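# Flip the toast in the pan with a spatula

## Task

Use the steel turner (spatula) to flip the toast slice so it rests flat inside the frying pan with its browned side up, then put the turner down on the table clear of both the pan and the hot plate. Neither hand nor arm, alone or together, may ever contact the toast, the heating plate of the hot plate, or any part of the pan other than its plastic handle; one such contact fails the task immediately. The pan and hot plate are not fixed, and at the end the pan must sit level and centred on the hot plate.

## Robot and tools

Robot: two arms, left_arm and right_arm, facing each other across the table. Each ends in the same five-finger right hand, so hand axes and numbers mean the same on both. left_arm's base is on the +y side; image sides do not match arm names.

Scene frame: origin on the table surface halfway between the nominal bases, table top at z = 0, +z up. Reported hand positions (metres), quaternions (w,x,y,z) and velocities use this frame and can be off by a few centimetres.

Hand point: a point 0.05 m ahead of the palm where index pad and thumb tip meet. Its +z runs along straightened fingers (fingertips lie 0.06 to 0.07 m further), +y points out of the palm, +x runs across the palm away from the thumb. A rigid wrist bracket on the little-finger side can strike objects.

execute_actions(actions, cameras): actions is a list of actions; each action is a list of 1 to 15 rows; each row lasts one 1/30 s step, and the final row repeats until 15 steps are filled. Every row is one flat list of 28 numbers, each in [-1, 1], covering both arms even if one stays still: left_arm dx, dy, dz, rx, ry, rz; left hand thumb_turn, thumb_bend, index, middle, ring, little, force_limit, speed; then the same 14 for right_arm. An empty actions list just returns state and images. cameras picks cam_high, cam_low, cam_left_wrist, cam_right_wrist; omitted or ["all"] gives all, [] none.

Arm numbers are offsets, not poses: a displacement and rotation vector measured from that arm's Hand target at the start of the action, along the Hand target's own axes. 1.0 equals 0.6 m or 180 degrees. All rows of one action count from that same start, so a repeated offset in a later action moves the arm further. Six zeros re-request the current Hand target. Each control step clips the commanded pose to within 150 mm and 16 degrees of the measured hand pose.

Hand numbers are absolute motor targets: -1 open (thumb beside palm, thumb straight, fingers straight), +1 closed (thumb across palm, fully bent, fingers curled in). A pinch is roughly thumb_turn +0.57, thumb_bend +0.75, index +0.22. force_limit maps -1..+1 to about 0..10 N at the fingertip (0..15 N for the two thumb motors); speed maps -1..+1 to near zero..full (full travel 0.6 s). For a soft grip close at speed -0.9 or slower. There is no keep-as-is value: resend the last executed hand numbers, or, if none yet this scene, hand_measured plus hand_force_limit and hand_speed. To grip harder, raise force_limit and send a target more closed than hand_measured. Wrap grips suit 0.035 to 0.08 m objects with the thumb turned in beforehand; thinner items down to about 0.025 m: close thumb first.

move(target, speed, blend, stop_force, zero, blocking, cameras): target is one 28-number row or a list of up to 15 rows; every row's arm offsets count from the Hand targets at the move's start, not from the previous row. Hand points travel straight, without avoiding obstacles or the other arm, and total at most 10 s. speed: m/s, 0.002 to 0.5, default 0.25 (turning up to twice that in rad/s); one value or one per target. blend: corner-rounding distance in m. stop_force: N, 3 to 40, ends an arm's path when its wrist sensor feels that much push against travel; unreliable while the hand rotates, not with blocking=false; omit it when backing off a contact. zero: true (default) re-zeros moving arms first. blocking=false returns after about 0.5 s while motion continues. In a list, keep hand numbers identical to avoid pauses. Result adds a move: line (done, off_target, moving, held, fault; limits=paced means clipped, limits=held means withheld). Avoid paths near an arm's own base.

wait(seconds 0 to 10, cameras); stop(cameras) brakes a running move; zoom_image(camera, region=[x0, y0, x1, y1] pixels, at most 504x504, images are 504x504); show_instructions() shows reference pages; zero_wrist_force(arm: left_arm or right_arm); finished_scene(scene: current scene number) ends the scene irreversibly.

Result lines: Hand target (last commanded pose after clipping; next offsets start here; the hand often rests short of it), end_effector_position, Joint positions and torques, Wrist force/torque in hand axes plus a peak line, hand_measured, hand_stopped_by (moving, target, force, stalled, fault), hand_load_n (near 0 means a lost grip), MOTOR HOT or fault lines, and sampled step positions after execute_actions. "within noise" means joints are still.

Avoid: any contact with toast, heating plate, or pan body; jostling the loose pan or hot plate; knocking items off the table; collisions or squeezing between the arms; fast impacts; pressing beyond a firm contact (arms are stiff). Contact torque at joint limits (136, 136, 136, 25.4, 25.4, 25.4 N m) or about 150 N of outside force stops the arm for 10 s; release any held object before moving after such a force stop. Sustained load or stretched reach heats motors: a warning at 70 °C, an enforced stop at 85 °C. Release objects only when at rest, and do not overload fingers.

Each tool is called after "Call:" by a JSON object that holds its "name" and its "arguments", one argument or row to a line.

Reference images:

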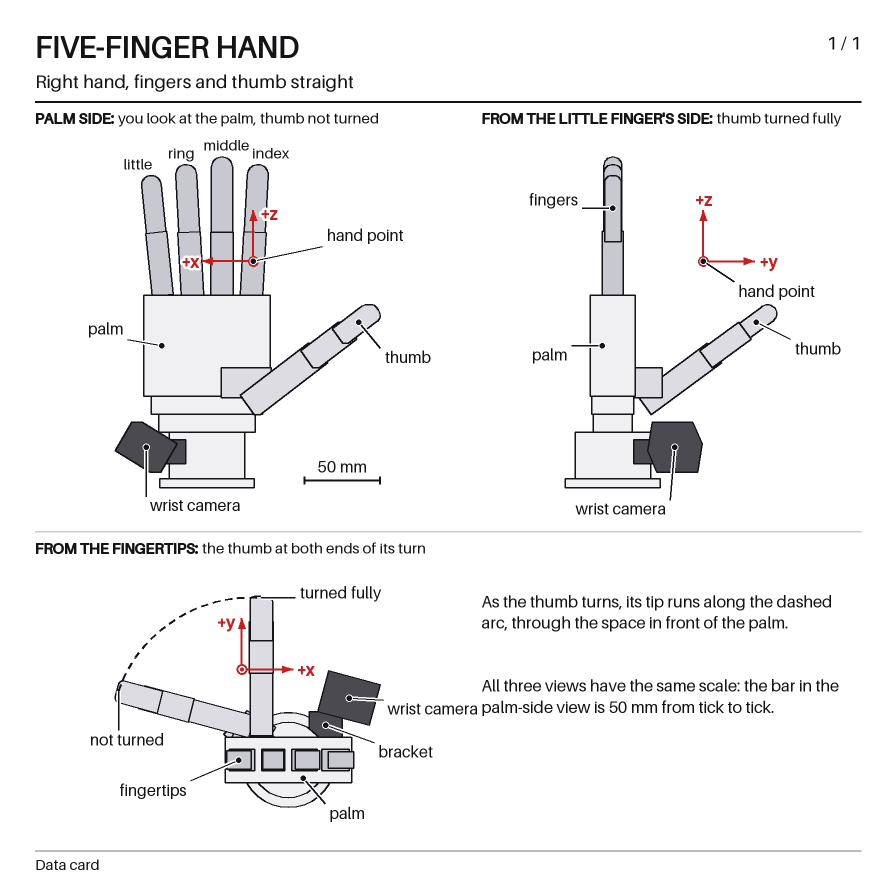

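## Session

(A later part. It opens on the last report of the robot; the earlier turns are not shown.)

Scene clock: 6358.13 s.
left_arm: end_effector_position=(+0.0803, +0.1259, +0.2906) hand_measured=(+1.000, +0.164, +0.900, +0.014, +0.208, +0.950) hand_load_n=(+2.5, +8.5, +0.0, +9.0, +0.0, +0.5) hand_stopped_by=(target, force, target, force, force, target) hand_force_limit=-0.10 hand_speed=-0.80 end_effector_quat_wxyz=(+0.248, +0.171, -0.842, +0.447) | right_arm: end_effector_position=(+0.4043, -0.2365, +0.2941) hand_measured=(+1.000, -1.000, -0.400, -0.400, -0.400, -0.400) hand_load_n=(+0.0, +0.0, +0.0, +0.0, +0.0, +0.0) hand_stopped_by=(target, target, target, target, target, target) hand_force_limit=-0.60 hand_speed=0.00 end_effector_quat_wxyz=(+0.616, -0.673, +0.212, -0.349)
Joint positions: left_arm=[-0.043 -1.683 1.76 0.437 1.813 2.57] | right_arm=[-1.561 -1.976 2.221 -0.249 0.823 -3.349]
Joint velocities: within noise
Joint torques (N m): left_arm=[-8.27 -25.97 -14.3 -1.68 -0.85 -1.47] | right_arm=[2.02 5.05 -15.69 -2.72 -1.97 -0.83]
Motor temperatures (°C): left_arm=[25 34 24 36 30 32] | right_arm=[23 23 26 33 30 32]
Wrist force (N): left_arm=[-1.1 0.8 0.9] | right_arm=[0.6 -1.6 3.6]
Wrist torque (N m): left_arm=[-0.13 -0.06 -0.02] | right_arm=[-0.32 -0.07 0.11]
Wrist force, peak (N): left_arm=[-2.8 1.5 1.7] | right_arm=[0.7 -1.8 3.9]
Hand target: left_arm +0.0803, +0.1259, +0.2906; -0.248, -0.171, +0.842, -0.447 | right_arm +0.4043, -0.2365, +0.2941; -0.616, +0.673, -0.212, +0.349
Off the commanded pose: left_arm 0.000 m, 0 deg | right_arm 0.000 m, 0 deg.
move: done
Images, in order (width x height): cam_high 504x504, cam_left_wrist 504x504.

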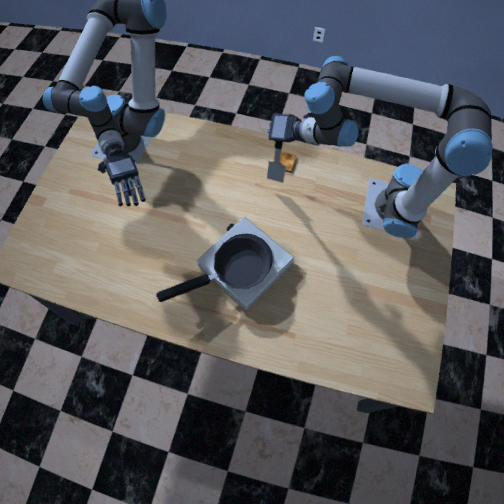

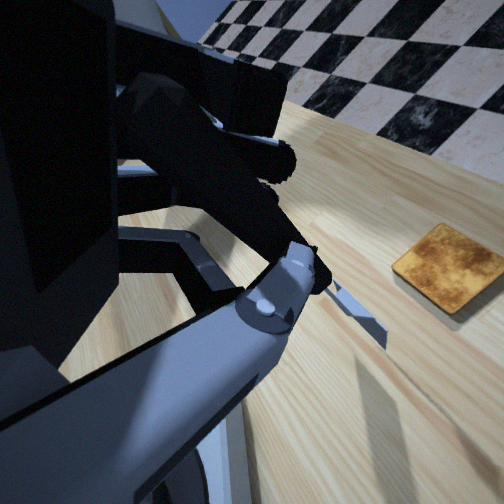

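Call:
{"name": "move", "arguments": {
  "target": [
    [-0.0283,0.0447,0.0013,0,0,0,1,0.97,0.9,0.6,0.95,0.95,-0.1,-0.8,0,0,0,0,0,0,1,-1,-0.4,-0.4,-0.4,-0.4,-0.6,0]
  ],
  "speed": 0.06,
  "cameras": []
}}

Call:
{"name": "move", "arguments": {
  "target": [0.2731,0.1701,0.0881,0,0,0,1,0.97,0.9,0.6,0.95,0.95,-0.1,-0.8,0,0,0,0,0,0,1,-1,-0.4,-0.4,-0.4,-0.4,-0.6,0],
  "speed": 0.06,
  "cameras": ["cam_high","cam_left_wrist"]
}}

Call:
{"name": "zoom_image", "arguments": {
  "camera": "cam_high",
  "region": [245, 90, 335, 180]
}}

Scene clock: 6373.80 s.
left_arm: end_effector_position=(+0.0803, +0.1409, +0.2627) hand_measured=(+1.000, +0.164, +0.900, +0.014, +0.208, +0.950) hand_load_n=(+2.0, +8.0, +0.0, +8.5, +0.0, +0.0) hand_stopped_by=(target, force, target, force, force, target) hand_force_limit=-0.10 hand_speed=-0.80 end_effector_quat_wxyz=(+0.248, +0.171, -0.842, +0.447) | right_arm: end_effector_position=(+0.4043, -0.2365, +0.2941) hand_measured=(+1.000, -1.000, -0.400, -0.400, -0.400, -0.400) hand_load_n=(+0.0, +0.0, +0.0, +0.0, +0.0, +0.0) hand_stopped_by=(target, target, target, target, target, target) hand_force_limit=-0.60 hand_speed=0.00 end_effector_quat_wxyz=(+0.616, -0.673, +0.212, -0.349)
Joint positions: left_arm=[-0.045 -1.712 1.857 0.369 1.812 2.57] | right_arm=[-1.561 -1.976 2.221 -0.249 0.823 -3.349]
Joint velocities: within noise
Joint torques (N m): left_arm=[-12.28 -6.52 -20.27 0.53 -1.46 -1.7] | right_arm=[1.73 5.51 -15.83 -2.7 -1.84 -0.9]
Motor temperatures (°C): left_arm=[25 34 24 36 30 32] | right_arm=[23 23 26 33 30 32]
Wrist force (N): left_arm=[-1.6 0.8 1.3] | right_arm=[0.4 -1.6 3.8]
Wrist torque (N m): left_arm=[-0.12 -0.01 -0.04] | right_arm=[-0.33 -0.06 0.10]
Wrist force, peak (N): left_arm=[-1.5 1.8 1.2] | right_arm=[0.4 -1.8 3.8]
Hand target: left_arm +0.0803, +0.1409, +0.2626; -0.248, -0.171, +0.842, -0.447 | right_arm +0.4043, -0.2365, +0.2941; -0.616, +0.673, -0.212, +0.349
Off the commanded pose: left_arm 0.000 m, 0 deg | right_arm 0.000 m, 0 deg.
move: done
No camera images: "cameras" was empty.

Scene clock: 6377.53 s.
left_arm: end_effector_position=(-0.1199, +0.1410, +0.2625) hand_measured=(+1.000, +0.164, +0.900, +0.014, +0.208, +0.950) hand_load_n=(+2.0, +8.5, +0.0, +9.0, +0.0, +0.0) hand_stopped_by=(target, force, target, force, force, target) hand_force_limit=-0.10 hand_speed=-0.80 end_effector_quat_wxyz=(+0.248, +0.171, -0.842, +0.447) | right_arm: end_effector_position=(+0.4043, -0.2365, +0.2941) hand_measured=(+1.000, -1.000, -0.400, -0.400, -0.400, -0.400) hand_load_n=(+0.0, +0.0, +0.0, +0.0, +0.0, +0.0) hand_stopped_by=(target, target, target, target, target, target) hand_force_limit=-0.60 hand_speed=0.00 end_effector_quat_wxyz=(+0.616, -0.673, +0.212, -0.349)
Joint positions: left_arm=[-0.747 -1.751 1.893 0.397 1.198 2.222] | right_arm=[-1.561 -1.976 2.221 -0.249 0.823 -3.349]
Joint velocities: within noise
Joint torques (N m): left_arm=[5.51 -22.49 -15.09 -1.26 0.8 1.4] | right_arm=[2.5 4.81 -16.19 -2.71 -1.89 -0.87]
Motor temperatures (°C): left_arm=[25 34 24 36 30 32] | right_arm=[23 23 26 33 30 32]
Wrist force (N): left_arm=[-1.5 1.0 1.0] | right_arm=[0.7 -1.5 3.5]
Wrist torque (N m): left_arm=[-0.10 -0.01 -0.03] | right_arm=[-0.29 -0.09 0.11]
Wrist force, peak (N): left_arm=[-1.6 1.6 1.4] | right_arm=[0.5 -1.7 3.8]
Hand target: left_arm -0.1199, +0.1410, +0.2625; -0.248, -0.171, +0.842, -0.447 | right_arm +0.4043, -0.2365, +0.2941; -0.616, +0.673, -0.212, +0.349
Off the commanded pose: left_arm 0.000 m, 0 deg | right_arm 0.000 m, 0 deg.
move: done
Images, in order (width x height): cam_high 504x504, cam_left_wrist 504x504.

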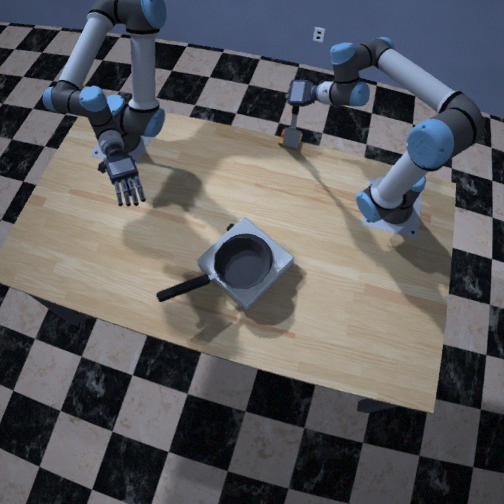

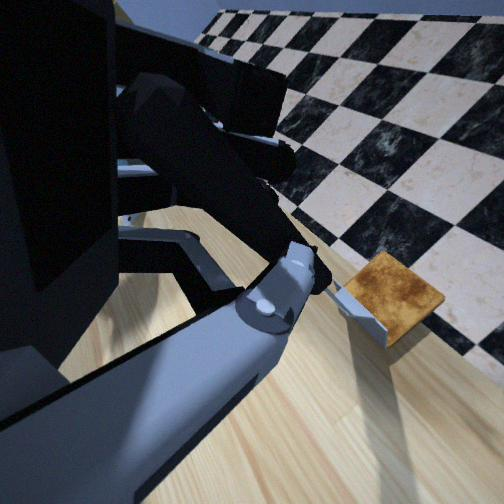

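Scaled by 5.600.

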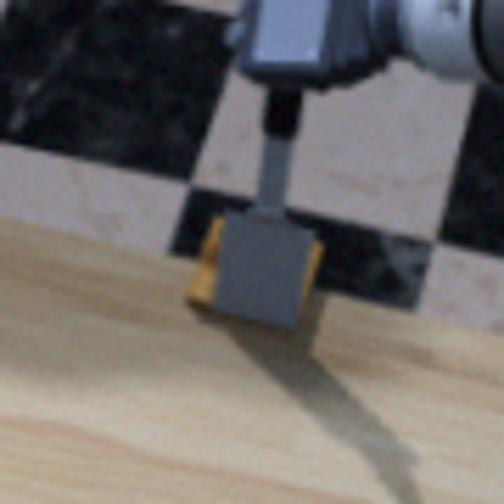

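Call:
{"name": "move", "arguments": {
  "target": [
    [0.072,-0.109,-0.0758,0,0,0,1,0.97,0.9,0.6,0.95,0.95,-0.1,-0.8,0,0,0,0,0,0,1,-1,-0.4,-0.4,-0.4,-0.4,-0.6,0],
    [0.4033,0.4077,0.2687,0.005,-0.2267,0.3404,1,0.97,0.9,0.6,0.95,0.95,-0.1,-0.8,0,0,0,0,0,0,1,-1,-0.4,-0.4,-0.4,-0.4,-0.6,0]
  ],
  "speed": 0.2,
  "cameras": ["cam_high"]
}}

Call:
{"name": "zoom_image", "arguments": {
  "camera": "cam_high",
  "region": [245, 90, 335, 180]
}}

Scene clock: 6422.93 s.
left_arm: end_effector_position=(-0.4844, +0.1226, +0.1600) hand_measured=(+1.000, +0.164, +0.900, +0.014, +0.208, +0.950) hand_load_n=(+1.5, +9.5, +0.0, +8.5, +0.5, +0.0) hand_stopped_by=(target, force, target, force, force, target) hand_force_limit=-0.10 hand_speed=-0.80 end_effector_quat_wxyz=(+0.303, +0.134, +0.837, -0.435) | right_arm: end_effector_position=(+0.4043, -0.2365, +0.2941) hand_measured=(+1.000, -1.000, -0.400, -0.400, -0.400, -0.400) hand_load_n=(+0.0, +0.0, +0.0, +0.0, +0.0, +0.0) hand_stopped_by=(target, target, target, target, target, target) hand_force_limit=-0.60 hand_speed=0.00 end_effector_quat_wxyz=(+0.616, -0.673, +0.212, -0.349)
Joint positions: left_arm=[-1.331 -0.127 0.035 2.042 0.491 1.915] | right_arm=[-1.561 -1.976 2.221 -0.249 0.823 -3.349]
Joint velocities: within noise
Joint torques (N m): left_arm=[-14.85 -52.15 -24.17 4.63 -2.4 2.12] | right_arm=[1.96 5.12 -15.74 -2.71 -1.83 -0.86]
Motor temperatures (°C): left_arm=[25 34 24 36 30 32] | right_arm=[23 23 26 33 30 32]
Wrist force (N): left_arm=[0.6 1.0 0.6] | right_arm=[0.4 -1.4 3.6]
Wrist torque (N m): left_arm=[-0.14 0.25 -0.28] | right_arm=[-0.29 -0.05 0.10]
Wrist force, peak (N): left_arm=[-2.3 2.3 2.1] | right_arm=[0.8 -1.6 3.9]
Hand target: left_arm -0.4853, +0.1221, +0.1600; +0.306, +0.133, +0.839, -0.431 | right_arm +0.4043, -0.2365, +0.2941; -0.616, +0.673, -0.212, +0.349
Off the commanded pose: left_arm 0.001 m, 1 deg | right_arm 0.000 m, 0 deg.
elbow stopped short (left arm): the move would have taken joint 3 (elbow) straighter than the controller allows.
move: done
Images, in order (width x height): cam_high 504x504.

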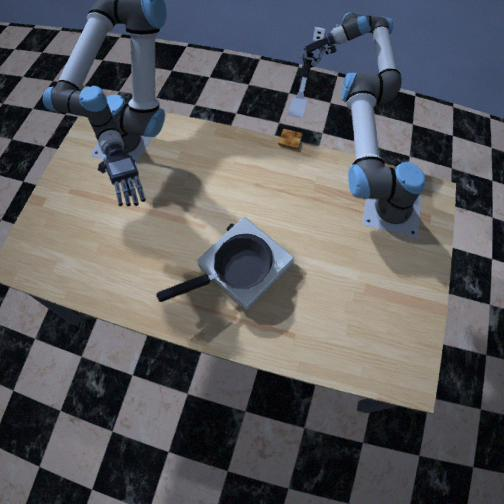

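Scaled by 5.600.

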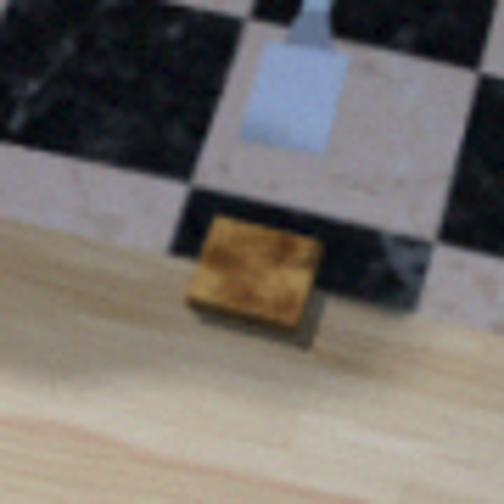

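Call:
{"name": "move", "arguments": {
  "target": [0.1111,0.109,0.0744,0.0005,-0.0066,0.009,1,0.97,0.9,0.6,0.95,0.95,-0.1,-0.8,0,0,0,0,0,0,1,-1,-0.4,-0.4,-0.4,-0.4,-0.6,0],
  "speed": 0.1,
  "cameras": []
}}

Call:
{"name": "move", "arguments": {
  "target": [-0.0607,0.0406,0.0331,0,0,0,1,0.97,0.9,0.6,0.95,0.95,-0.1,-0.8,0,0,0,0,0,0,1,-1,-0.4,-0.4,-0.4,-0.4,-0.6,0],
  "speed": 0.04,
  "stop_force": 3,
  "cameras": ["cam_high"]
}}

Call:
{"name": "zoom_image", "arguments": {
  "camera": "cam_high",
  "region": [245, 90, 335, 180]
}}

Scene clock: 6442.20 s.
left_arm: end_effector_position=(-0.4868, +0.1228, +0.0566) hand_measured=(+1.000, +0.164, +0.900, +0.014, +0.208, +0.950) hand_load_n=(+2.0, +10.0, +0.0, +8.5, +0.0, +0.5) hand_stopped_by=(target, force, target, force, force, target) hand_force_limit=-0.10 hand_speed=-0.80 end_effector_quat_wxyz=(+0.318, +0.142, +0.832, -0.431) | right_arm: end_effector_position=(+0.4043, -0.2365, +0.2941) hand_measured=(+1.000, -1.000, -0.400, -0.400, -0.400, -0.400) hand_load_n=(+0.0, +0.0, +0.0, +0.0, +0.0, +0.0) hand_stopped_by=(target, target, target, target, target, target) hand_force_limit=-0.60 hand_speed=0.00 end_effector_quat_wxyz=(+0.616, -0.673, +0.212, -0.349)
Joint positions: left_arm=[-1.333 0.011 0.035 1.947 0.486 1.905] | right_arm=[-1.561 -1.976 2.221 -0.249 0.823 -3.349]
Joint velocities: within noise
Joint torques (N m): left_arm=[-4.11 -66.91 -27.45 4.87 -0.16 -0.2] | right_arm=[2 5.24 -15.57 -2.69 -1.88 -0.83]
Motor temperatures (°C): left_arm=[25 34 24 36 30 32] | right_arm=[23 23 26 33 30 32]
Wrist force (N): left_arm=[0.8 0.6 0.5] | right_arm=[0.6 -1.6 3.6]
Wrist torque (N m): left_arm=[-0.20 0.24 -0.28] | right_arm=[-0.31 -0.09 0.11]
Wrist force, peak (N): left_arm=[1.5 2.0 0.8] | right_arm=[0.5 -2.0 3.7]
Hand target: left_arm -0.4876, +0.1223, +0.0565; +0.320, +0.140, +0.833, -0.429 | right_arm +0.4043, -0.2365, +0.2941; -0.616, +0.673, -0.212, +0.349
Off the commanded pose: left_arm 0.001 m, 0 deg | right_arm 0.000 m, 0 deg.
elbow stopped short (left arm): the move would have taken joint 3 (elbow) straighter than the controller allows.
move: done
No camera images: "cameras" was empty.

Scene clock: 6444.50 s.
left_arm: end_effector_position=(-0.4394, +0.1223, +0.0567) hand_measured=(+1.000, +0.164, +0.900, +0.014, +0.208, +0.950) hand_load_n=(+2.0, +10.0, +0.0, +8.5, +0.0, +0.0) hand_stopped_by=(target, force, target, force, force, target) hand_force_limit=-0.10 hand_speed=-0.80 end_effector_quat_wxyz=(+0.320, +0.140, +0.833, -0.429) | right_arm: end_effector_position=(+0.4043, -0.2365, +0.2941) hand_measured=(+1.000, -1.000, -0.400, -0.400, -0.400, -0.400) hand_load_n=(+0.0, +0.0, +0.0, +0.0, +0.0, +0.0) hand_stopped_by=(target, target, target, target, target, target) hand_force_limit=-0.60 hand_speed=0.00 end_effector_quat_wxyz=(+0.616, -0.673, +0.212, -0.349)
Joint positions: left_arm=[-1.313 -0.276 0.632 1.618 0.483 1.931] | right_arm=[-1.561 -1.976 2.221 -0.249 0.823 -3.349]
Joint velocities: within noise
Joint torques (N m): left_arm=[-13.86 -48.69 -10.68 1.63 -0.81 -1.52] | right_arm=[2.27 4.89 -15.7 -2.75 -1.83 -0.8]
Motor temperatures (°C): left_arm=[25 34 24 36 30 32] | right_arm=[23 23 26 33 30 32]
Wrist force (N): left_arm=[0.5 1.1 0.4] | right_arm=[0.7 -1.5 3.7]
Wrist torque (N m): left_arm=[-0.11 0.29 -0.27] | right_arm=[-0.31 -0.10 0.12]
Wrist force, peak (N): left_arm=[1.1 1.6 0.4] | right_arm=[0.5 -1.5 3.9]
Hand target: left_arm -0.4394, +0.1223, +0.0567; +0.320, +0.140, +0.833, -0.429 | right_arm +0.4043, -0.2365, +0.2941; -0.616, +0.673, -0.212, +0.349
Off the commanded pose: left_arm 0.000 m, 0 deg | right_arm 0.000 m, 0 deg.
move: done
Images, in order (width x height): cam_high 504x504.

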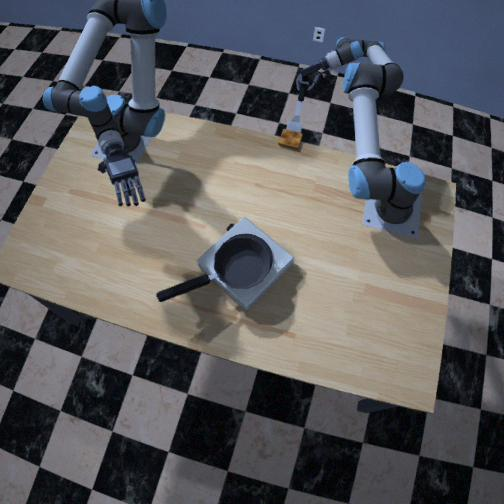

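Scaled by 5.600.

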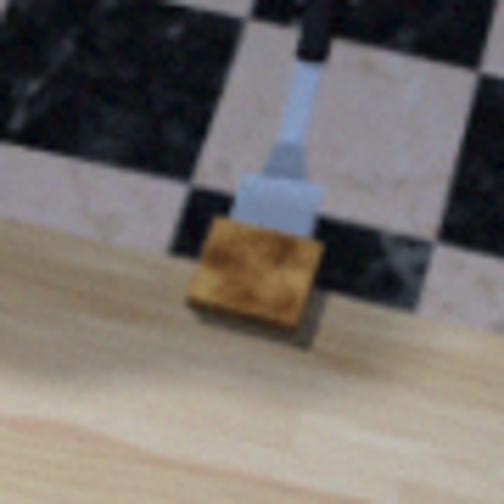

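Call:
{"name": "move", "arguments": {
  "target": [-0.0305,-0.0292,-0.0199,0,0,0,1,0.97,0.9,0.6,0.95,0.95,-0.1,-0.8,0,0,0,0,0,0,1,-1,-0.4,-0.4,-0.4,-0.4,-0.6,0],
  "speed": 0.03,
  "cameras": ["cam_high","cam_left_wrist"]
}}

Call:
{"name": "zoom_image", "arguments": {
  "camera": "cam_high",
  "region": [245, 90, 335, 180]
}}

Call:
{"name": "zoom_image", "arguments": {
  "camera": "cam_left_wrist",
  "region": [300, 240, 460, 400]
}}

Scene clock: 6457.27 s.
left_arm: end_effector_position=(-0.4395, +0.1223, +0.0849) hand_measured=(+1.000, +0.164, +0.900, +0.014, +0.208, +0.950) hand_load_n=(+2.0, +10.0, +0.0, +8.5, +0.0, +0.0) hand_stopped_by=(target, force, target, force, force, target) hand_force_limit=-0.10 hand_speed=-0.80 end_effector_quat_wxyz=(+0.320, +0.140, +0.833, -0.429) | right_arm: end_effector_position=(+0.4043, -0.2365, +0.2941) hand_measured=(+1.000, -1.000, -0.400, -0.400, -0.400, -0.400) hand_load_n=(+0.0, +0.0, +0.0, +0.0, +0.0, +0.0) hand_stopped_by=(target, target, target, target, target, target) hand_force_limit=-0.60 hand_speed=0.00 end_effector_quat_wxyz=(+0.616, -0.673, +0.212, -0.349)
Joint positions: left_arm=[-1.313 -0.314 0.634 1.653 0.483 1.931] | right_arm=[-1.561 -1.976 2.221 -0.249 0.823 -3.349]
Joint velocities: within noise
Joint torques (N m): left_arm=[2.76 -51.21 -25.93 1.16 -1.97 1.32] | right_arm=[2.14 4.91 -15.68 -2.75 -1.92 -0.82]
Motor temperatures (°C): left_arm=[25 34 24 36 30 32] | right_arm=[23 23 26 33 30 32]
Wrist force (N): left_arm=[0.9 0.7 0.5] | right_arm=[0.5 -1.5 3.4]
Wrist torque (N m): left_arm=[-0.17 0.24 -0.28] | right_arm=[-0.29 -0.05 0.11]
Wrist force, peak (N): left_arm=[1.5 1.8 0.8] | right_arm=[0.7 -1.8 3.8]
Hand target: left_arm -0.4395, +0.1222, +0.0847; +0.320, +0.140, +0.833, -0.429 | right_arm +0.4043, -0.2365, +0.2941; -0.616, +0.673, -0.212, +0.349
Off the commanded pose: left_arm 0.000 m, 0 deg | right_arm 0.000 m, 0 deg.
move: done
Images, in order (width x height): cam_high 504x504, cam_left_wrist 504x504.

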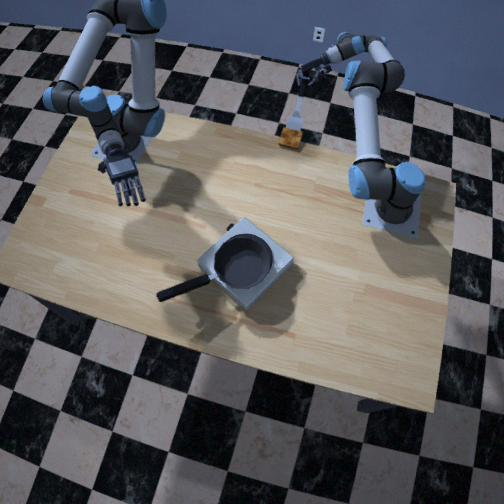

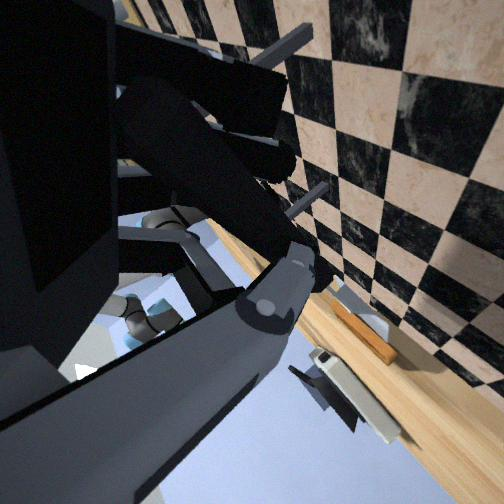

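Scaled by 5.600.

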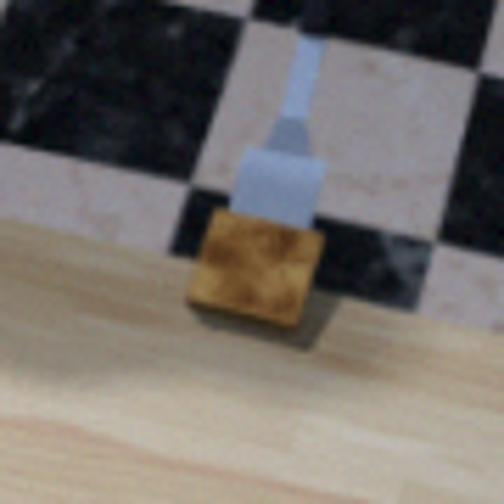

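Scaled by 3.150.

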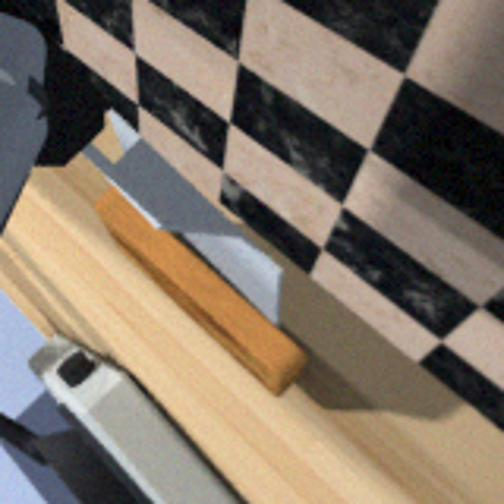

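Call:
{"name": "execute_actions", "arguments": {
  "actions": [
    [[-0.0042,0.0028,0.0023,0,0,0,1,0.97,0.9,0.6,0.95,0.95,-0.1,-0.8,0,0,0,0,0,0,1,-1,-0.4,-0.4,-0.4,-0.4,-0.6,0],[-0.0147,0.0098,0.008,0,0,0,1,0.97,0.9,0.6,0.95,0.95,-0.1,-0.8,0,0,0,0,0,0,1,-1,-0.4,-0.4,-0.4,-0.4,-0.6,0],[-0.0316,0.0212,0.0172,0,0,0,1,0.97,0.9,0.6,0.95,0.95,-0.1,-0.8,0,0,0,0,0,0,1,-1,-0.4,-0.4,-0.4,-0.4,-0.6,0],[-0.0527,0.0353,0.0287,0,0,0,1,0.97,0.9,0.6,0.95,0.95,-0.1,-0.8,0,0,0,0,0,0,1,-1,-0.4,-0.4,-0.4,-0.4,-0.6,0],[-0.0737,0.0494,0.0402,0,0,0,1,0.97,0.9,0.6,0.95,0.95,-0.1,-0.8,0,0,0,0,0,0,1,-1,-0.4,-0.4,-0.4,-0.4,-0.6,0],[-0.0948,0.0635,0.0517,0,0,0,1,0.97,0.9,0.6,0.95,0.95,-0.1,-0.8,0,0,0,0,0,0,1,-1,-0.4,-0.4,-0.4,-0.4,-0.6,0],[-0.1159,0.0776,0.0632,0,0,0,1,0.97,0.9,0.6,0.95,0.95,-0.1,-0.8,0,0,0,0,0,0,1,-1,-0.4,-0.4,-0.4,-0.4,-0.6,0],[-0.1368,0.0917,0.0746,0,0,0,1,0.97,0.9,0.6,0.95,0.95,-0.1,-0.8,0,0,0,0,0,0,1,-1,-0.4,-0.4,-0.4,-0.4,-0.6,0],[-0.1579,0.1058,0.0862,0,0,0,1,0.97,0.9,0.6,0.95,0.95,-0.1,-0.8,0,0,0,0,0,0,1,-1,-0.4,-0.4,-0.4,-0.4,-0.6,0],[-0.179,0.12,0.0977,0,0,0,1,0.97,0.9,0.6,0.95,0.95,-0.1,-0.8,0,0,0,0,0,0,1,-1,-0.4,-0.4,-0.4,-0.4,-0.6,0],[-0.2,0.134,0.1091,0,0,0,1,0.97,0.9,0.6,0.95,0.95,-0.1,-0.8,0,0,0,0,0,0,1,-1,-0.4,-0.4,-0.4,-0.4,-0.6,0],[-0.2211,0.1482,0.1206,0,0,0,1,0.97,0.9,0.6,0.95,0.95,-0.1,-0.8,0,0,0,0,0,0,1,-1,-0.4,-0.4,-0.4,-0.4,-0.6,0],[-0.2388,0.16,0.1303,0,0,0,1,0.97,0.9,0.6,0.95,0.95,-0.1,-0.8,0,0,0,0,0,0,1,-1,-0.4,-0.4,-0.4,-0.4,-0.6,0],[-0.2531,0.1696,0.138,0,0,0,1,0.97,0.9,0.6,0.95,0.95,-0.1,-0.8,0,0,0,0,0,0,1,-1,-0.4,-0.4,-0.4,-0.4,-0.6,0],[-0.2641,0.177,0.144,0,0,0,1,0.97,0.9,0.6,0.95,0.95,-0.1,-0.8,0,0,0,0,0,0,1,-1,-0.4,-0.4,-0.4,-0.4,-0.6,0]],
    [[-0.0076,0.0051,0.0041,0,0,0,1,0.97,0.9,0.6,0.95,0.95,-0.1,-0.8,0,0,0,0,0,0,1,-1,-0.4,-0.4,-0.4,-0.4,-0.6,0],[-0.0118,0.0079,0.0064,0,0,0,1,0.97,0.9,0.6,0.95,0.95,-0.1,-0.8,0,0,0,0,0,0,1,-1,-0.4,-0.4,-0.4,-0.4,-0.6,0],[-0.0126,0.0085,0.0069,0,0,0,1,0.97,0.9,0.6,0.95,0.95,-0.1,-0.8,0,0,0,0,0,0,1,-1,-0.4,-0.4,-0.4,-0.4,-0.6,0]]
  ],
  "cameras": ["cam_high","cam_left_wrist"]
}}

Call:
{"name": "zoom_image", "arguments": {
  "camera": "cam_high",
  "region": [245, 110, 335, 200]
}}

Call:
{"name": "zoom_image", "arguments": {
  "camera": "cam_left_wrist",
  "region": [300, 240, 460, 400]
}}

Scene clock: 6489.70 s.
left_arm: end_effector_position=(-0.2201, +0.1223, +0.0850) hand_measured=(+1.000, +0.164, +0.900, +0.014, +0.208, +0.950) hand_load_n=(+2.5, +10.5, +0.0, +8.5, +0.0, +0.5) hand_stopped_by=(target, force, target, force, force, target) hand_force_limit=-0.10 hand_speed=-0.80 end_effector_quat_wxyz=(+0.320, +0.140, +0.833, -0.429) | right_arm: end_effector_position=(+0.4043, -0.2365, +0.2941) hand_measured=(+1.000, -1.000, -0.400, -0.400, -0.400, -0.400) hand_load_n=(+0.0, +0.0, +0.0, +0.0, +0.0, +0.0) hand_stopped_by=(target, target, target, target, target, target) hand_force_limit=-0.60 hand_speed=0.00 end_effector_quat_wxyz=(+0.616, -0.673, +0.212, -0.349)
Joint positions: left_arm=[-1.191 -0.773 1.521 0.992 0.448 2.192] | right_arm=[-1.561 -1.976 2.221 -0.249 0.823 -3.349]
Joint velocities: within noise
Joint torques (N m): left_arm=[-5.13 -52.22 -5.38 1.36 -3.9 2.05] | right_arm=[1.92 5.34 -16.08 -2.71 -1.84 -0.78]
Motor temperatures (°C): left_arm=[25 34 24 36 30 32] | right_arm=[23 23 26 33 30 32]
Wrist force (N): left_arm=[1.2 0.7 0.5] | right_arm=[0.3 -1.6 3.5]
Wrist torque (N m): left_arm=[-0.24 0.24 -0.30] | right_arm=[-0.32 -0.03 0.09]
Wrist force, peak (N): left_arm=[4.3 -0.7 -1.9] | right_arm=[0.5 -1.7 3.9]
Hand target: left_arm -0.2200, +0.1223, +0.0851; +0.320, +0.140, +0.833, -0.429 | right_arm +0.4043, -0.2365, +0.2941; -0.616, +0.673, -0.212, +0.349
Off the commanded pose: left_arm 0.000 m, 0 deg | right_arm 0.000 m, 0 deg.
Step readings (end_effector_position of left_arm | right_arm):
0: (-0.4395, +0.1222, +0.0847) | (+0.4043, -0.2365, +0.2941)
1: (-0.4394, +0.1222, +0.0847) | (+0.4043, -0.2365, +0.2941)
2: (-0.4384, +0.1222, +0.0846) | (+0.4043, -0.2365, +0.2941)
4: (-0.4279, +0.1219, +0.0845) | (+0.4043, -0.2365, +0.2941)
8: (-0.3626, +0.1201, +0.0836) | (+0.4043, -0.2365, +0.2941)
15: (-0.2477, +0.1221, +0.0843) | (+0.4043, -0.2365, +0.2941)
16: (-0.2364, +0.1223, +0.0845) | (+0.4043, -0.2365, +0.2941)
17: (-0.2277, +0.1224, +0.0846) | (+0.4043, -0.2365, +0.2941)
19: (-0.2182, +0.1223, +0.0851) | (+0.4043, -0.2365, +0.2941)
23: (-0.2197, +0.1221, +0.0852) | (+0.4043, -0.2365, +0.2941)
30: (-0.2201, +0.1223, +0.0850) | (+0.4043, -0.2365, +0.2941)
Images, in order (width x height): cam_high 504x504, cam_left_wrist 504x504.

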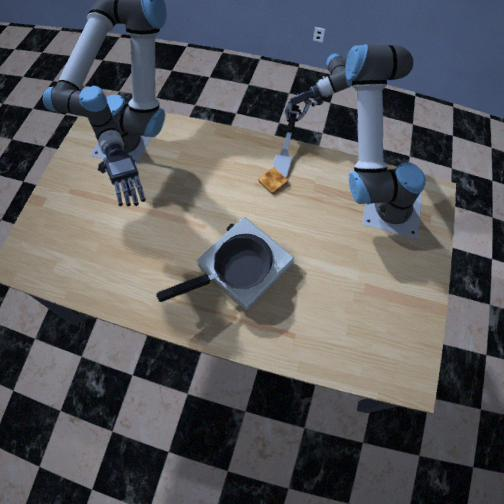

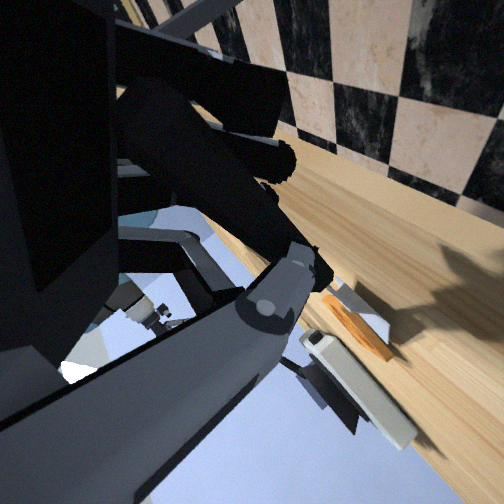

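Scaled by 5.600.

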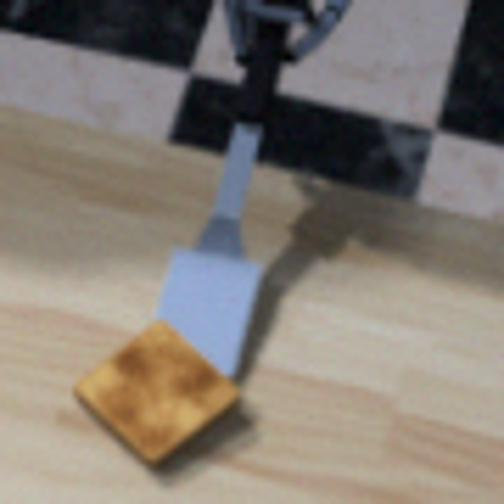

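Scaled by 3.150.

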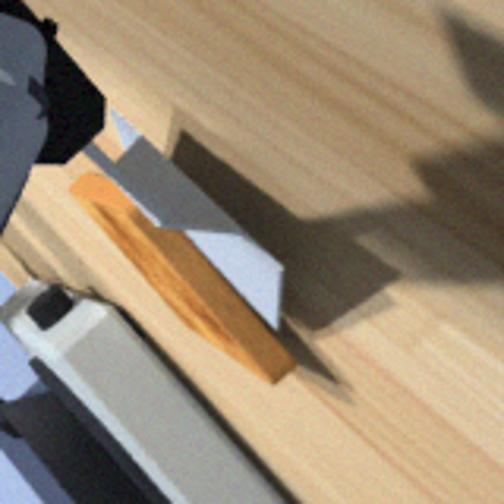

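Call:
{"name": "execute_actions", "arguments": {
  "actions": [
    [[-0.0081,0.0009,0.0112,0,0,0,1,0.97,0.9,0.6,0.95,0.95,-0.1,-0.8,0,0,0,0,0,0,1,-1,-0.4,-0.4,-0.4,-0.4,-0.6,0],[-0.0278,0.0029,0.0381,0,0,0,1,0.97,0.9,0.6,0.95,0.95,-0.1,-0.8,0,0,0,0,0,0,1,-1,-0.4,-0.4,-0.4,-0.4,-0.6,0],[-0.054,0.0057,0.0741,0,0,0,1,0.97,0.9,0.6,0.95,0.95,-0.1,-0.8,0,0,0,0,0,0,1,-1,-0.4,-0.4,-0.4,-0.4,-0.6,0],[-0.0785,0.0083,0.1078,0,0,0,1,0.97,0.9,0.6,0.95,0.95,-0.1,-0.8,0,0,0,0,0,0,1,-1,-0.4,-0.4,-0.4,-0.4,-0.6,0],[-0.1003,0.0106,0.1377,0,0,0,1,0.97,0.9,0.6,0.95,0.95,-0.1,-0.8,0,0,0,0,0,0,1,-1,-0.4,-0.4,-0.4,-0.4,-0.6,0],[-0.1194,0.0126,0.164,0,0,0,1,0.97,0.9,0.6,0.95,0.95,-0.1,-0.8,0,0,0,0,0,0,1,-1,-0.4,-0.4,-0.4,-0.4,-0.6,0],[-0.1357,0.0143,0.1864,0,0,0,1,0.97,0.9,0.6,0.95,0.95,-0.1,-0.8,0,0,0,0,0,0,1,-1,-0.4,-0.4,-0.4,-0.4,-0.6,0],[-0.1493,0.0158,0.2051,0,0,0,1,0.97,0.9,0.6,0.95,0.95,-0.1,-0.8,0,0,0,0,0,0,1,-1,-0.4,-0.4,-0.4,-0.4,-0.6,0],[-0.1602,0.0169,0.2201,0,0,0,1,0.97,0.9,0.6,0.95,0.95,-0.1,-0.8,0,0,0,0,0,0,1,-1,-0.4,-0.4,-0.4,-0.4,-0.6,0],[-0.1685,0.0178,0.2314,0,0,0,1,0.97,0.9,0.6,0.95,0.95,-0.1,-0.8,0,0,0,0,0,0,1,-1,-0.4,-0.4,-0.4,-0.4,-0.6,0],[-0.1739,0.0183,0.2388,0,0,0,1,0.97,0.9,0.6,0.95,0.95,-0.1,-0.8,0,0,0,0,0,0,1,-1,-0.4,-0.4,-0.4,-0.4,-0.6,0],[-0.1772,0.0187,0.2434,0,0,0,1,0.97,0.9,0.6,0.95,0.95,-0.1,-0.8,0,0,0,0,0,0,1,-1,-0.4,-0.4,-0.4,-0.4,-0.6,0],[-0.1788,0.0189,0.2455,0,0,0,1,0.97,0.9,0.6,0.95,0.95,-0.1,-0.8,0,0,0,0,0,0,1,-1,-0.4,-0.4,-0.4,-0.4,-0.6,0],[-0.1794,0.0189,0.2464,0,0,0,1,0.97,0.9,0.6,0.95,0.95,-0.1,-0.8,0,0,0,0,0,0,1,-1,-0.4,-0.4,-0.4,-0.4,-0.6,0]]
  ],
  "cameras": ["cam_high","cam_left_wrist"]
}}

Call:
{"name": "zoom_image", "arguments": {
  "camera": "cam_high",
  "region": [215, 140, 305, 230]
}}

Call:
{"name": "zoom_image", "arguments": {
  "camera": "cam_left_wrist",
  "region": [300, 240, 460, 400]
}}

Scene clock: 6549.03 s.
left_arm: end_effector_position=(-0.0720, +0.0145, +0.0852) hand_measured=(+1.000, +0.164, +0.900, +0.014, +0.208, +0.950) hand_load_n=(+2.5, +11.5, +0.0, +8.0, +0.0, +0.0) hand_stopped_by=(target, force, target, force, force, target) hand_force_limit=-0.10 hand_speed=-0.80 end_effector_quat_wxyz=(+0.320, +0.140, +0.833, -0.428) end_effector_velocity=(+0.000, +0.000, -0.001) end_effector_angular_velocity=(+0.002, +0.003, -0.003) | right_arm: end_effector_position=(+0.4043, -0.2365, +0.2941) hand_measured=(+1.000, -1.000, -0.400, -0.400, -0.400, -0.400) hand_load_n=(+0.0, +0.0, +0.0, +0.0, +0.0, +0.0) hand_stopped_by=(target, target, target, target, target, target) hand_force_limit=-0.60 hand_speed=0.00 end_effector_quat_wxyz=(+0.616, -0.673, +0.212, -0.349)
Joint positions: left_arm=[-0.837 -0.931 1.603 0.379 0.515 2.961] | right_arm=[-1.561 -1.976 2.221 -0.249 0.823 -3.349]
Joint velocities: left_arm=[0.001 -0.001 0.002 -0.005 0.004 0.003] | right_arm=[within noise]
Joint torques (N m): left_arm=[12.64 -48.05 -9.69 0.13 -0.13 1.82] | right_arm=[2.01 4.62 -16.8 -2.57 -1.87 -0.75]
Motor temperatures (°C): left_arm=[25 34 24 36 30 32] | right_arm=[23 23 26 33 30 32]
Wrist force (N): left_arm=[0.1 0.4 0.4] | right_arm=[0.3 -1.7 3.5]
Wrist torque (N m): left_arm=[-0.18 0.19 -0.21] | right_arm=[-0.32 -0.04 0.09]
Wrist force, peak (N): left_arm=[6.0 -0.1 -6.2] | right_arm=[0.7 -1.7 3.9]
Hand target: left_arm -0.0718, +0.0145, +0.0852; +0.320, +0.140, +0.833, -0.429 | right_arm +0.4043, -0.2365, +0.2941; -0.616, +0.673, -0.212, +0.349
Off the commanded pose: left_arm 0.000 m, 0 deg | right_arm 0.000 m, 0 deg.
Step readings (end_effector_position of left_arm | right_arm):
0: (-0.2200, +0.1223, +0.0851) | (+0.4043, -0.2365, +0.2941)
1: (-0.2199, +0.1222, +0.0851) | (+0.4043, -0.2365, +0.2941)
2: (-0.2182, +0.1209, +0.0850) | (+0.4043, -0.2365, +0.2941)
4: (-0.1954, +0.1063, +0.0854) | (+0.4043, -0.2365, +0.2941)
8: (-0.1183, +0.0596, +0.0885) | (+0.4043, -0.2365, +0.2941)
15: (-0.0715, +0.0126, +0.0862) | (+0.4043, -0.2365, +0.2941)
Images, in order (width x height): cam_high 504x504, cam_left_wrist 504x504.

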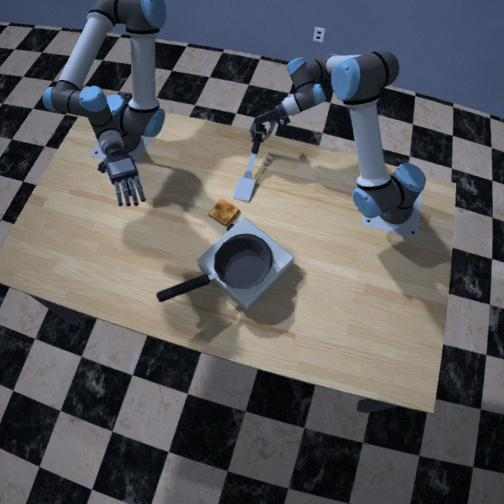

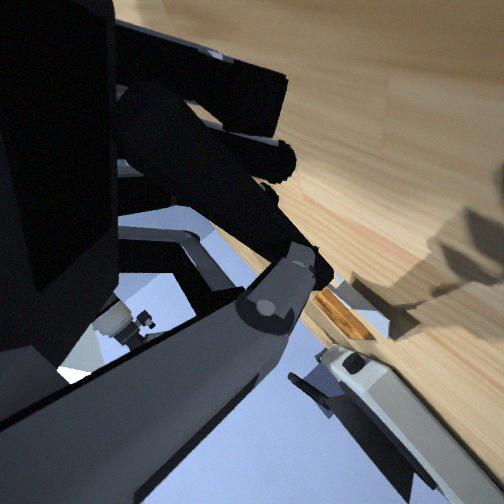

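Scaled by 5.600.

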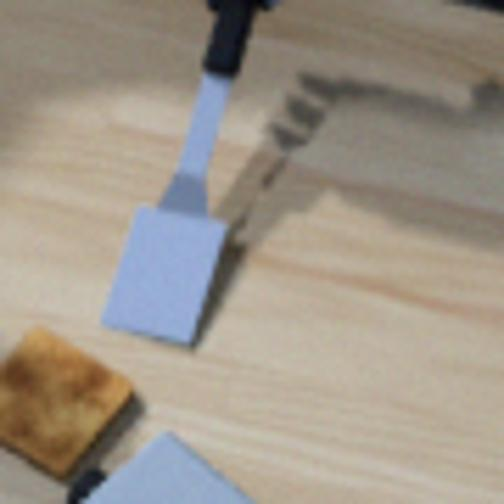

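Scaled by 3.150.

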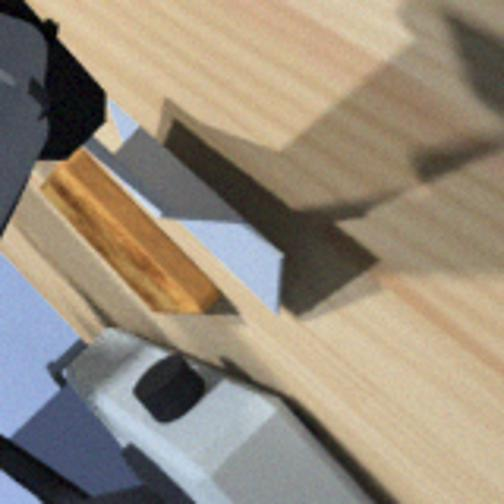

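Call:
{"name": "zoom_image", "arguments": {
  "camera": "cam_high",
  "region": [180, 170, 270, 260]
}}

Scaled by 5.600.

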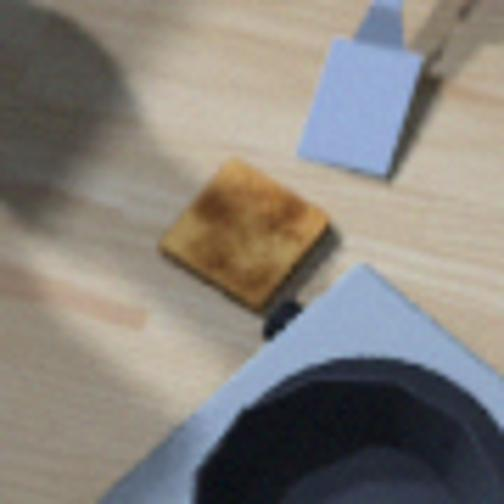

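Call:
{"name": "move", "arguments": {
  "target": [
    [-0.327,-0.3133,-0.2137,0,0,0,1,0.97,0.9,0.6,0.95,0.95,-0.1,-0.8,0,0,0,0,0,0,1,-1,-0.4,-0.4,-0.4,-0.4,-0.6,0],
    [-0.8338,-0.1142,0.2105,0.0002,0.3287,-0.2779,1,0.97,0.9,0.6,0.95,0.95,-0.1,-0.8,0,0,0,0,0,0,1,-1,-0.4,-0.4,-0.4,-0.4,-0.6,0]
  ],
  "speed": 0.2,
  "cameras": ["cam_high","cam_left_wrist"]
}}

Call:
{"name": "zoom_image", "arguments": {
  "camera": "cam_high",
  "region": [180, 170, 270, 260]
}}

Scene clock: 6656.73 s.
left_arm: end_effector_position=(+0.3229, -0.1063, +0.4005) hand_measured=(+1.000, +0.164, +0.900, +0.014, +0.208, +0.950) hand_load_n=(+2.0, +8.5, +0.0, +8.5, +0.0, +0.0) hand_stopped_by=(target, force, target, force, force, target) hand_force_limit=-0.10 hand_speed=-0.80 end_effector_quat_wxyz=(+0.288, +0.059, -0.801, +0.522) | right_arm: end_effector_position=(+0.4043, -0.2365, +0.2941) hand_measured=(+1.000, -1.000, -0.400, -0.400, -0.400, -0.400) hand_load_n=(+0.0, +0.0, +0.0, +0.0, +0.0, +0.0) hand_stopped_by=(target, target, target, target, target, target) hand_force_limit=-0.60 hand_speed=0.00 end_effector_quat_wxyz=(+0.616, -0.673, +0.212, -0.349)
Joint positions: left_arm=[0.436 -0.622 0.035 1.03 2.401 2.902] | right_arm=[-1.561 -1.976 2.221 -0.249 0.823 -3.349]
Joint velocities: within noise
Joint torques (N m): left_arm=[-9.81 -43.83 -11.83 0.4 1.67 -1.67] | right_arm=[1.59 5.17 -16.63 -2.61 -1.83 -0.69]
Motor temperatures (°C): left_arm=[25 34 23 36 30 32] | right_arm=[23 23 26 33 30 31]
Wrist force (N): left_arm=[-1.1 1.3 0.6] | right_arm=[0.3 -1.7 3.5]
Wrist torque (N m): left_arm=[-0.20 -0.10 -0.02] | right_arm=[-0.33 -0.04 0.09]
Wrist force, peak (N): left_arm=[2.4 2.4 1.5] | right_arm=[0.6 -1.7 3.9]
Hand target: left_arm +0.3235, -0.1072, +0.4012; -0.320, -0.024, +0.857, -0.404 | right_arm +0.4043, -0.2365, +0.2941; -0.616, +0.673, -0.212, +0.349
Off the commanded pose: left_arm 0.001 m, 17 deg; orientation clipped | right_arm 0.000 m, 0 deg.
elbow stopped short (left arm): the move would have taken joint 3 (elbow) straighter than the controller allows.
move: off_target (left_arm); limits=paced
Images, in order (width x height): cam_high 504x504, cam_left_wrist 504x504.

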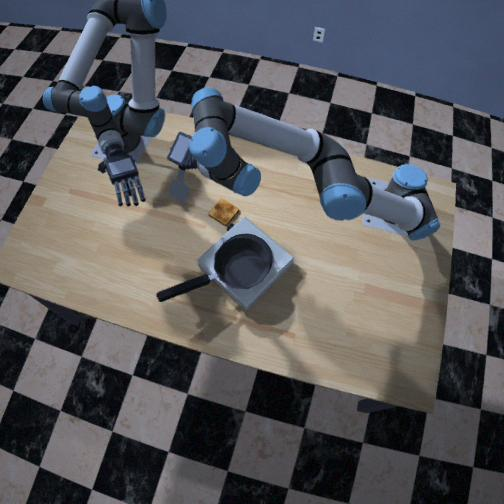

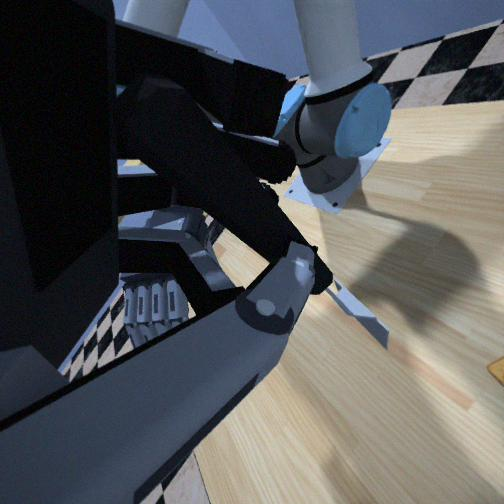

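Scaled by 5.600.

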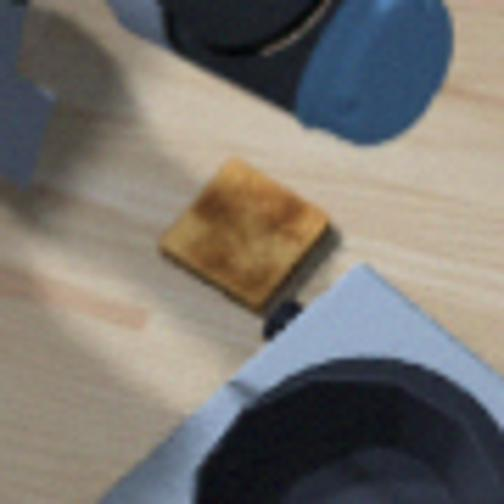

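Call:
{"name": "move", "arguments": {
  "target": [0.0953,0.1133,0.0625,0.0028,-0.0585,0.0928,1,0.97,0.9,0.6,0.95,0.95,-0.1,-0.8,0,0,0,0,0,0,1,-1,-0.4,-0.4,-0.4,-0.4,-0.6,0],
  "speed": 0.15,
  "cameras": ["cam_high","cam_left_wrist"]
}}

Call:
{"name": "zoom_image", "arguments": {
  "camera": "cam_high",
  "region": [180, 170, 270, 260]
}}

Scene clock: 6704.33 s.
left_arm: end_effector_position=(+0.2378, -0.0756, +0.3701) hand_measured=(+1.000, +0.164, +0.900, +0.014, +0.208, +0.950) hand_load_n=(+2.0, +8.5, +0.0, +9.0, +0.0, +0.0) hand_stopped_by=(target, force, target, force, force, target) hand_force_limit=-0.10 hand_speed=-0.80 end_effector_quat_wxyz=(-0.178, +0.062, +0.875, -0.446) | right_arm: end_effector_position=(+0.4043, -0.2365, +0.2941) hand_measured=(+1.000, -1.000, -0.400, -0.400, -0.400, -0.400) hand_load_n=(+0.0, +0.0, +0.0, +0.0, +0.0, +0.0) hand_stopped_by=(target, target, target, target, target, target) hand_force_limit=-0.60 hand_speed=0.00 end_effector_quat_wxyz=(+0.616, -0.673, +0.212, -0.349)
Joint positions: left_arm=[0.25 -0.891 0.515 1.08 2.157 3.271] | right_arm=[-1.561 -1.976 2.221 -0.249 0.823 -3.349]
Joint velocities: within noise
Joint torques (N m): left_arm=[6.02 -39.45 -19.75 1.53 0.65 0.89] | right_arm=[1.42 4.33 -16.18 -2.49 -1.87 -0.74]
Motor temperatures (°C): left_arm=[25 34 23 36 30 32] | right_arm=[23 22 26 33 30 31]
Wrist force (N): left_arm=[-0.9 1.0 1.1] | right_arm=[0.7 -1.4 3.4]
Wrist torque (N m): left_arm=[-0.17 0.07 -0.13] | right_arm=[-0.27 -0.08 0.11]
Wrist force, peak (N): left_arm=[-2.5 0.7 0.6] | right_arm=[0.7 -1.9 3.9]
Hand target: left_arm +0.2379, -0.0756, +0.3700; -0.178, +0.062, +0.875, -0.446 | right_arm +0.4043, -0.2365, +0.2941; -0.616, +0.673, -0.212, +0.349
Off the commanded pose: left_arm 0.000 m, 0 deg | right_arm 0.000 m, 0 deg.
move: done
Images, in order (width x height): cam_high 504x504, cam_left_wrist 504x504.

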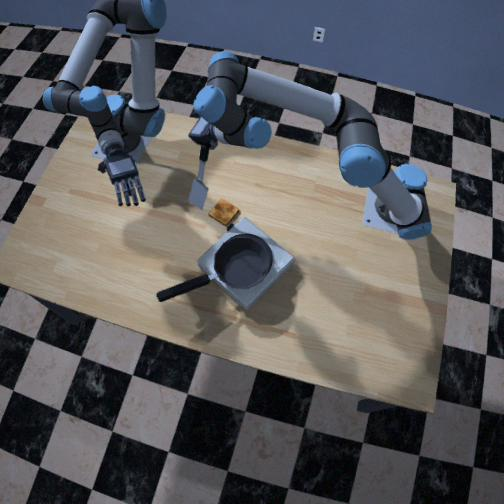

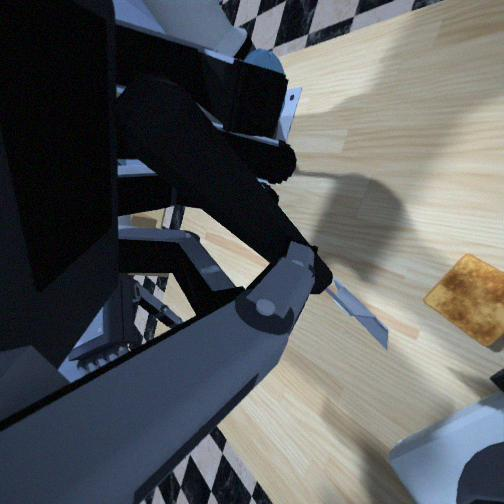

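Scaled by 5.600.

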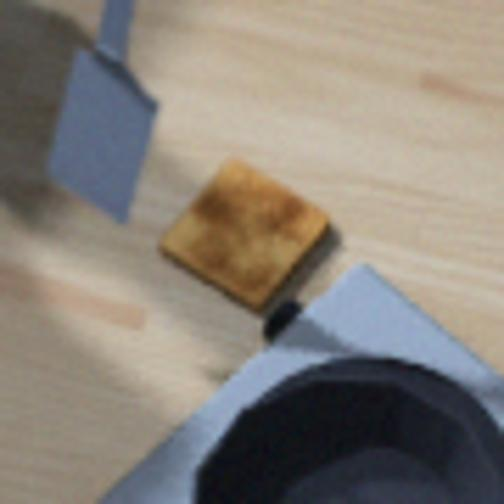

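Call:
{"name": "move", "arguments": {
  "target": [-0.0095,0.1731,0.0004,0,0,0,1,0.97,0.9,0.6,0.95,0.95,-0.1,-0.8,0,0,0,0,0,0,1,-1,-0.4,-0.4,-0.4,-0.4,-0.6,0],
  "speed": 0.12,
  "cameras": ["cam_high","cam_left_wrist"]
}}

Call:
{"name": "zoom_image", "arguments": {
  "camera": "cam_high",
  "region": [180, 170, 270, 260]
}}

Scene clock: 6719.90 s.
left_arm: end_effector_position=(+0.2380, -0.0154, +0.2852) hand_measured=(+1.000, +0.164, +0.900, +0.014, +0.208, +0.950) hand_load_n=(+2.0, +8.5, +0.0, +9.0, +0.0, +0.0) hand_stopped_by=(target, force, target, force, force, target) hand_force_limit=-0.10 hand_speed=-0.80 end_effector_quat_wxyz=(-0.178, +0.062, +0.875, -0.446) | right_arm: end_effector_position=(+0.4043, -0.2365, +0.2941) hand_measured=(+1.000, -1.000, -0.400, -0.400, -0.400, -0.400) hand_load_n=(+0.0, +0.0, +0.0, +0.0, +0.0, +0.0) hand_stopped_by=(target, target, target, target, target, target) hand_force_limit=-0.60 hand_speed=0.00 end_effector_quat_wxyz=(+0.616, -0.673, +0.212, -0.349)
Joint positions: left_arm=[0.281 -1.115 1.096 0.737 2.18 3.296] | right_arm=[-1.561 -1.976 2.221 -0.249 0.823 -3.349]
Joint velocities: within noise
Joint torques (N m): left_arm=[-14.58 -34.19 -16.43 -0.64 -1.32 -1.36] | right_arm=[1.35 4.65 -16.4 -2.55 -1.91 -0.68]
Motor temperatures (°C): left_arm=[25 34 23 36 30 32] | right_arm=[23 22 26 33 30 31]
Wrist force (N): left_arm=[-0.8 1.1 1.1] | right_arm=[0.5 -1.6 3.3]
Wrist torque (N m): left_arm=[-0.16 0.06 -0.13] | right_arm=[-0.31 -0.06 0.10]
Wrist force, peak (N): left_arm=[-1.1 2.5 1.3] | right_arm=[0.4 -1.8 3.8]
Hand target: left_arm +0.2379, -0.0154, +0.2852; -0.178, +0.062, +0.875, -0.446 | right_arm +0.4043, -0.2365, +0.2941; -0.616, +0.673, -0.212, +0.349
Off the commanded pose: left_arm 0.000 m, 0 deg | right_arm 0.000 m, 0 deg.
move: done
Images, in order (width x height): cam_high 504x504, cam_left_wrist 504x504.

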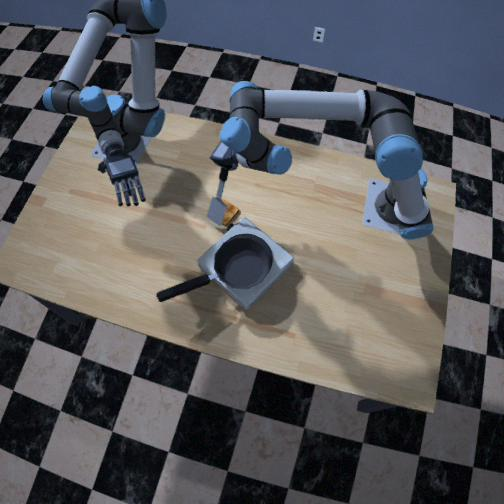

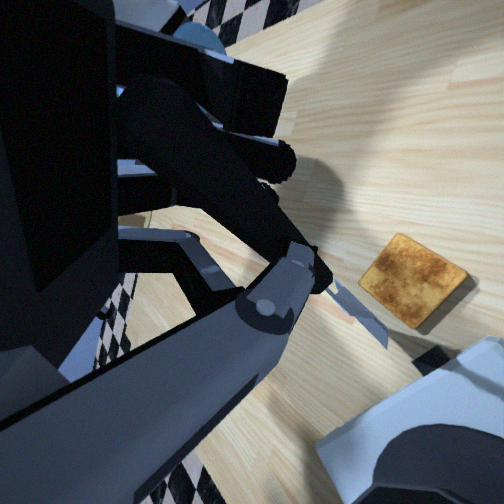

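Scaled by 5.600.

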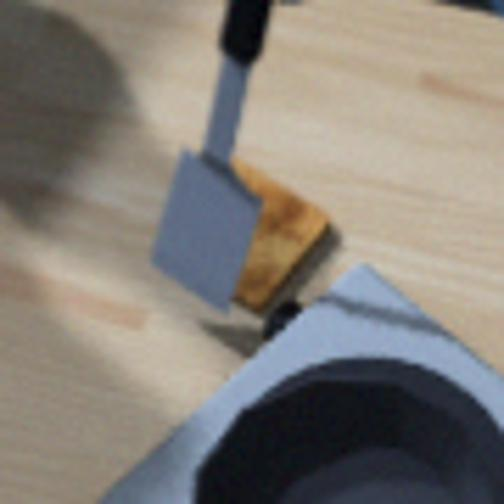

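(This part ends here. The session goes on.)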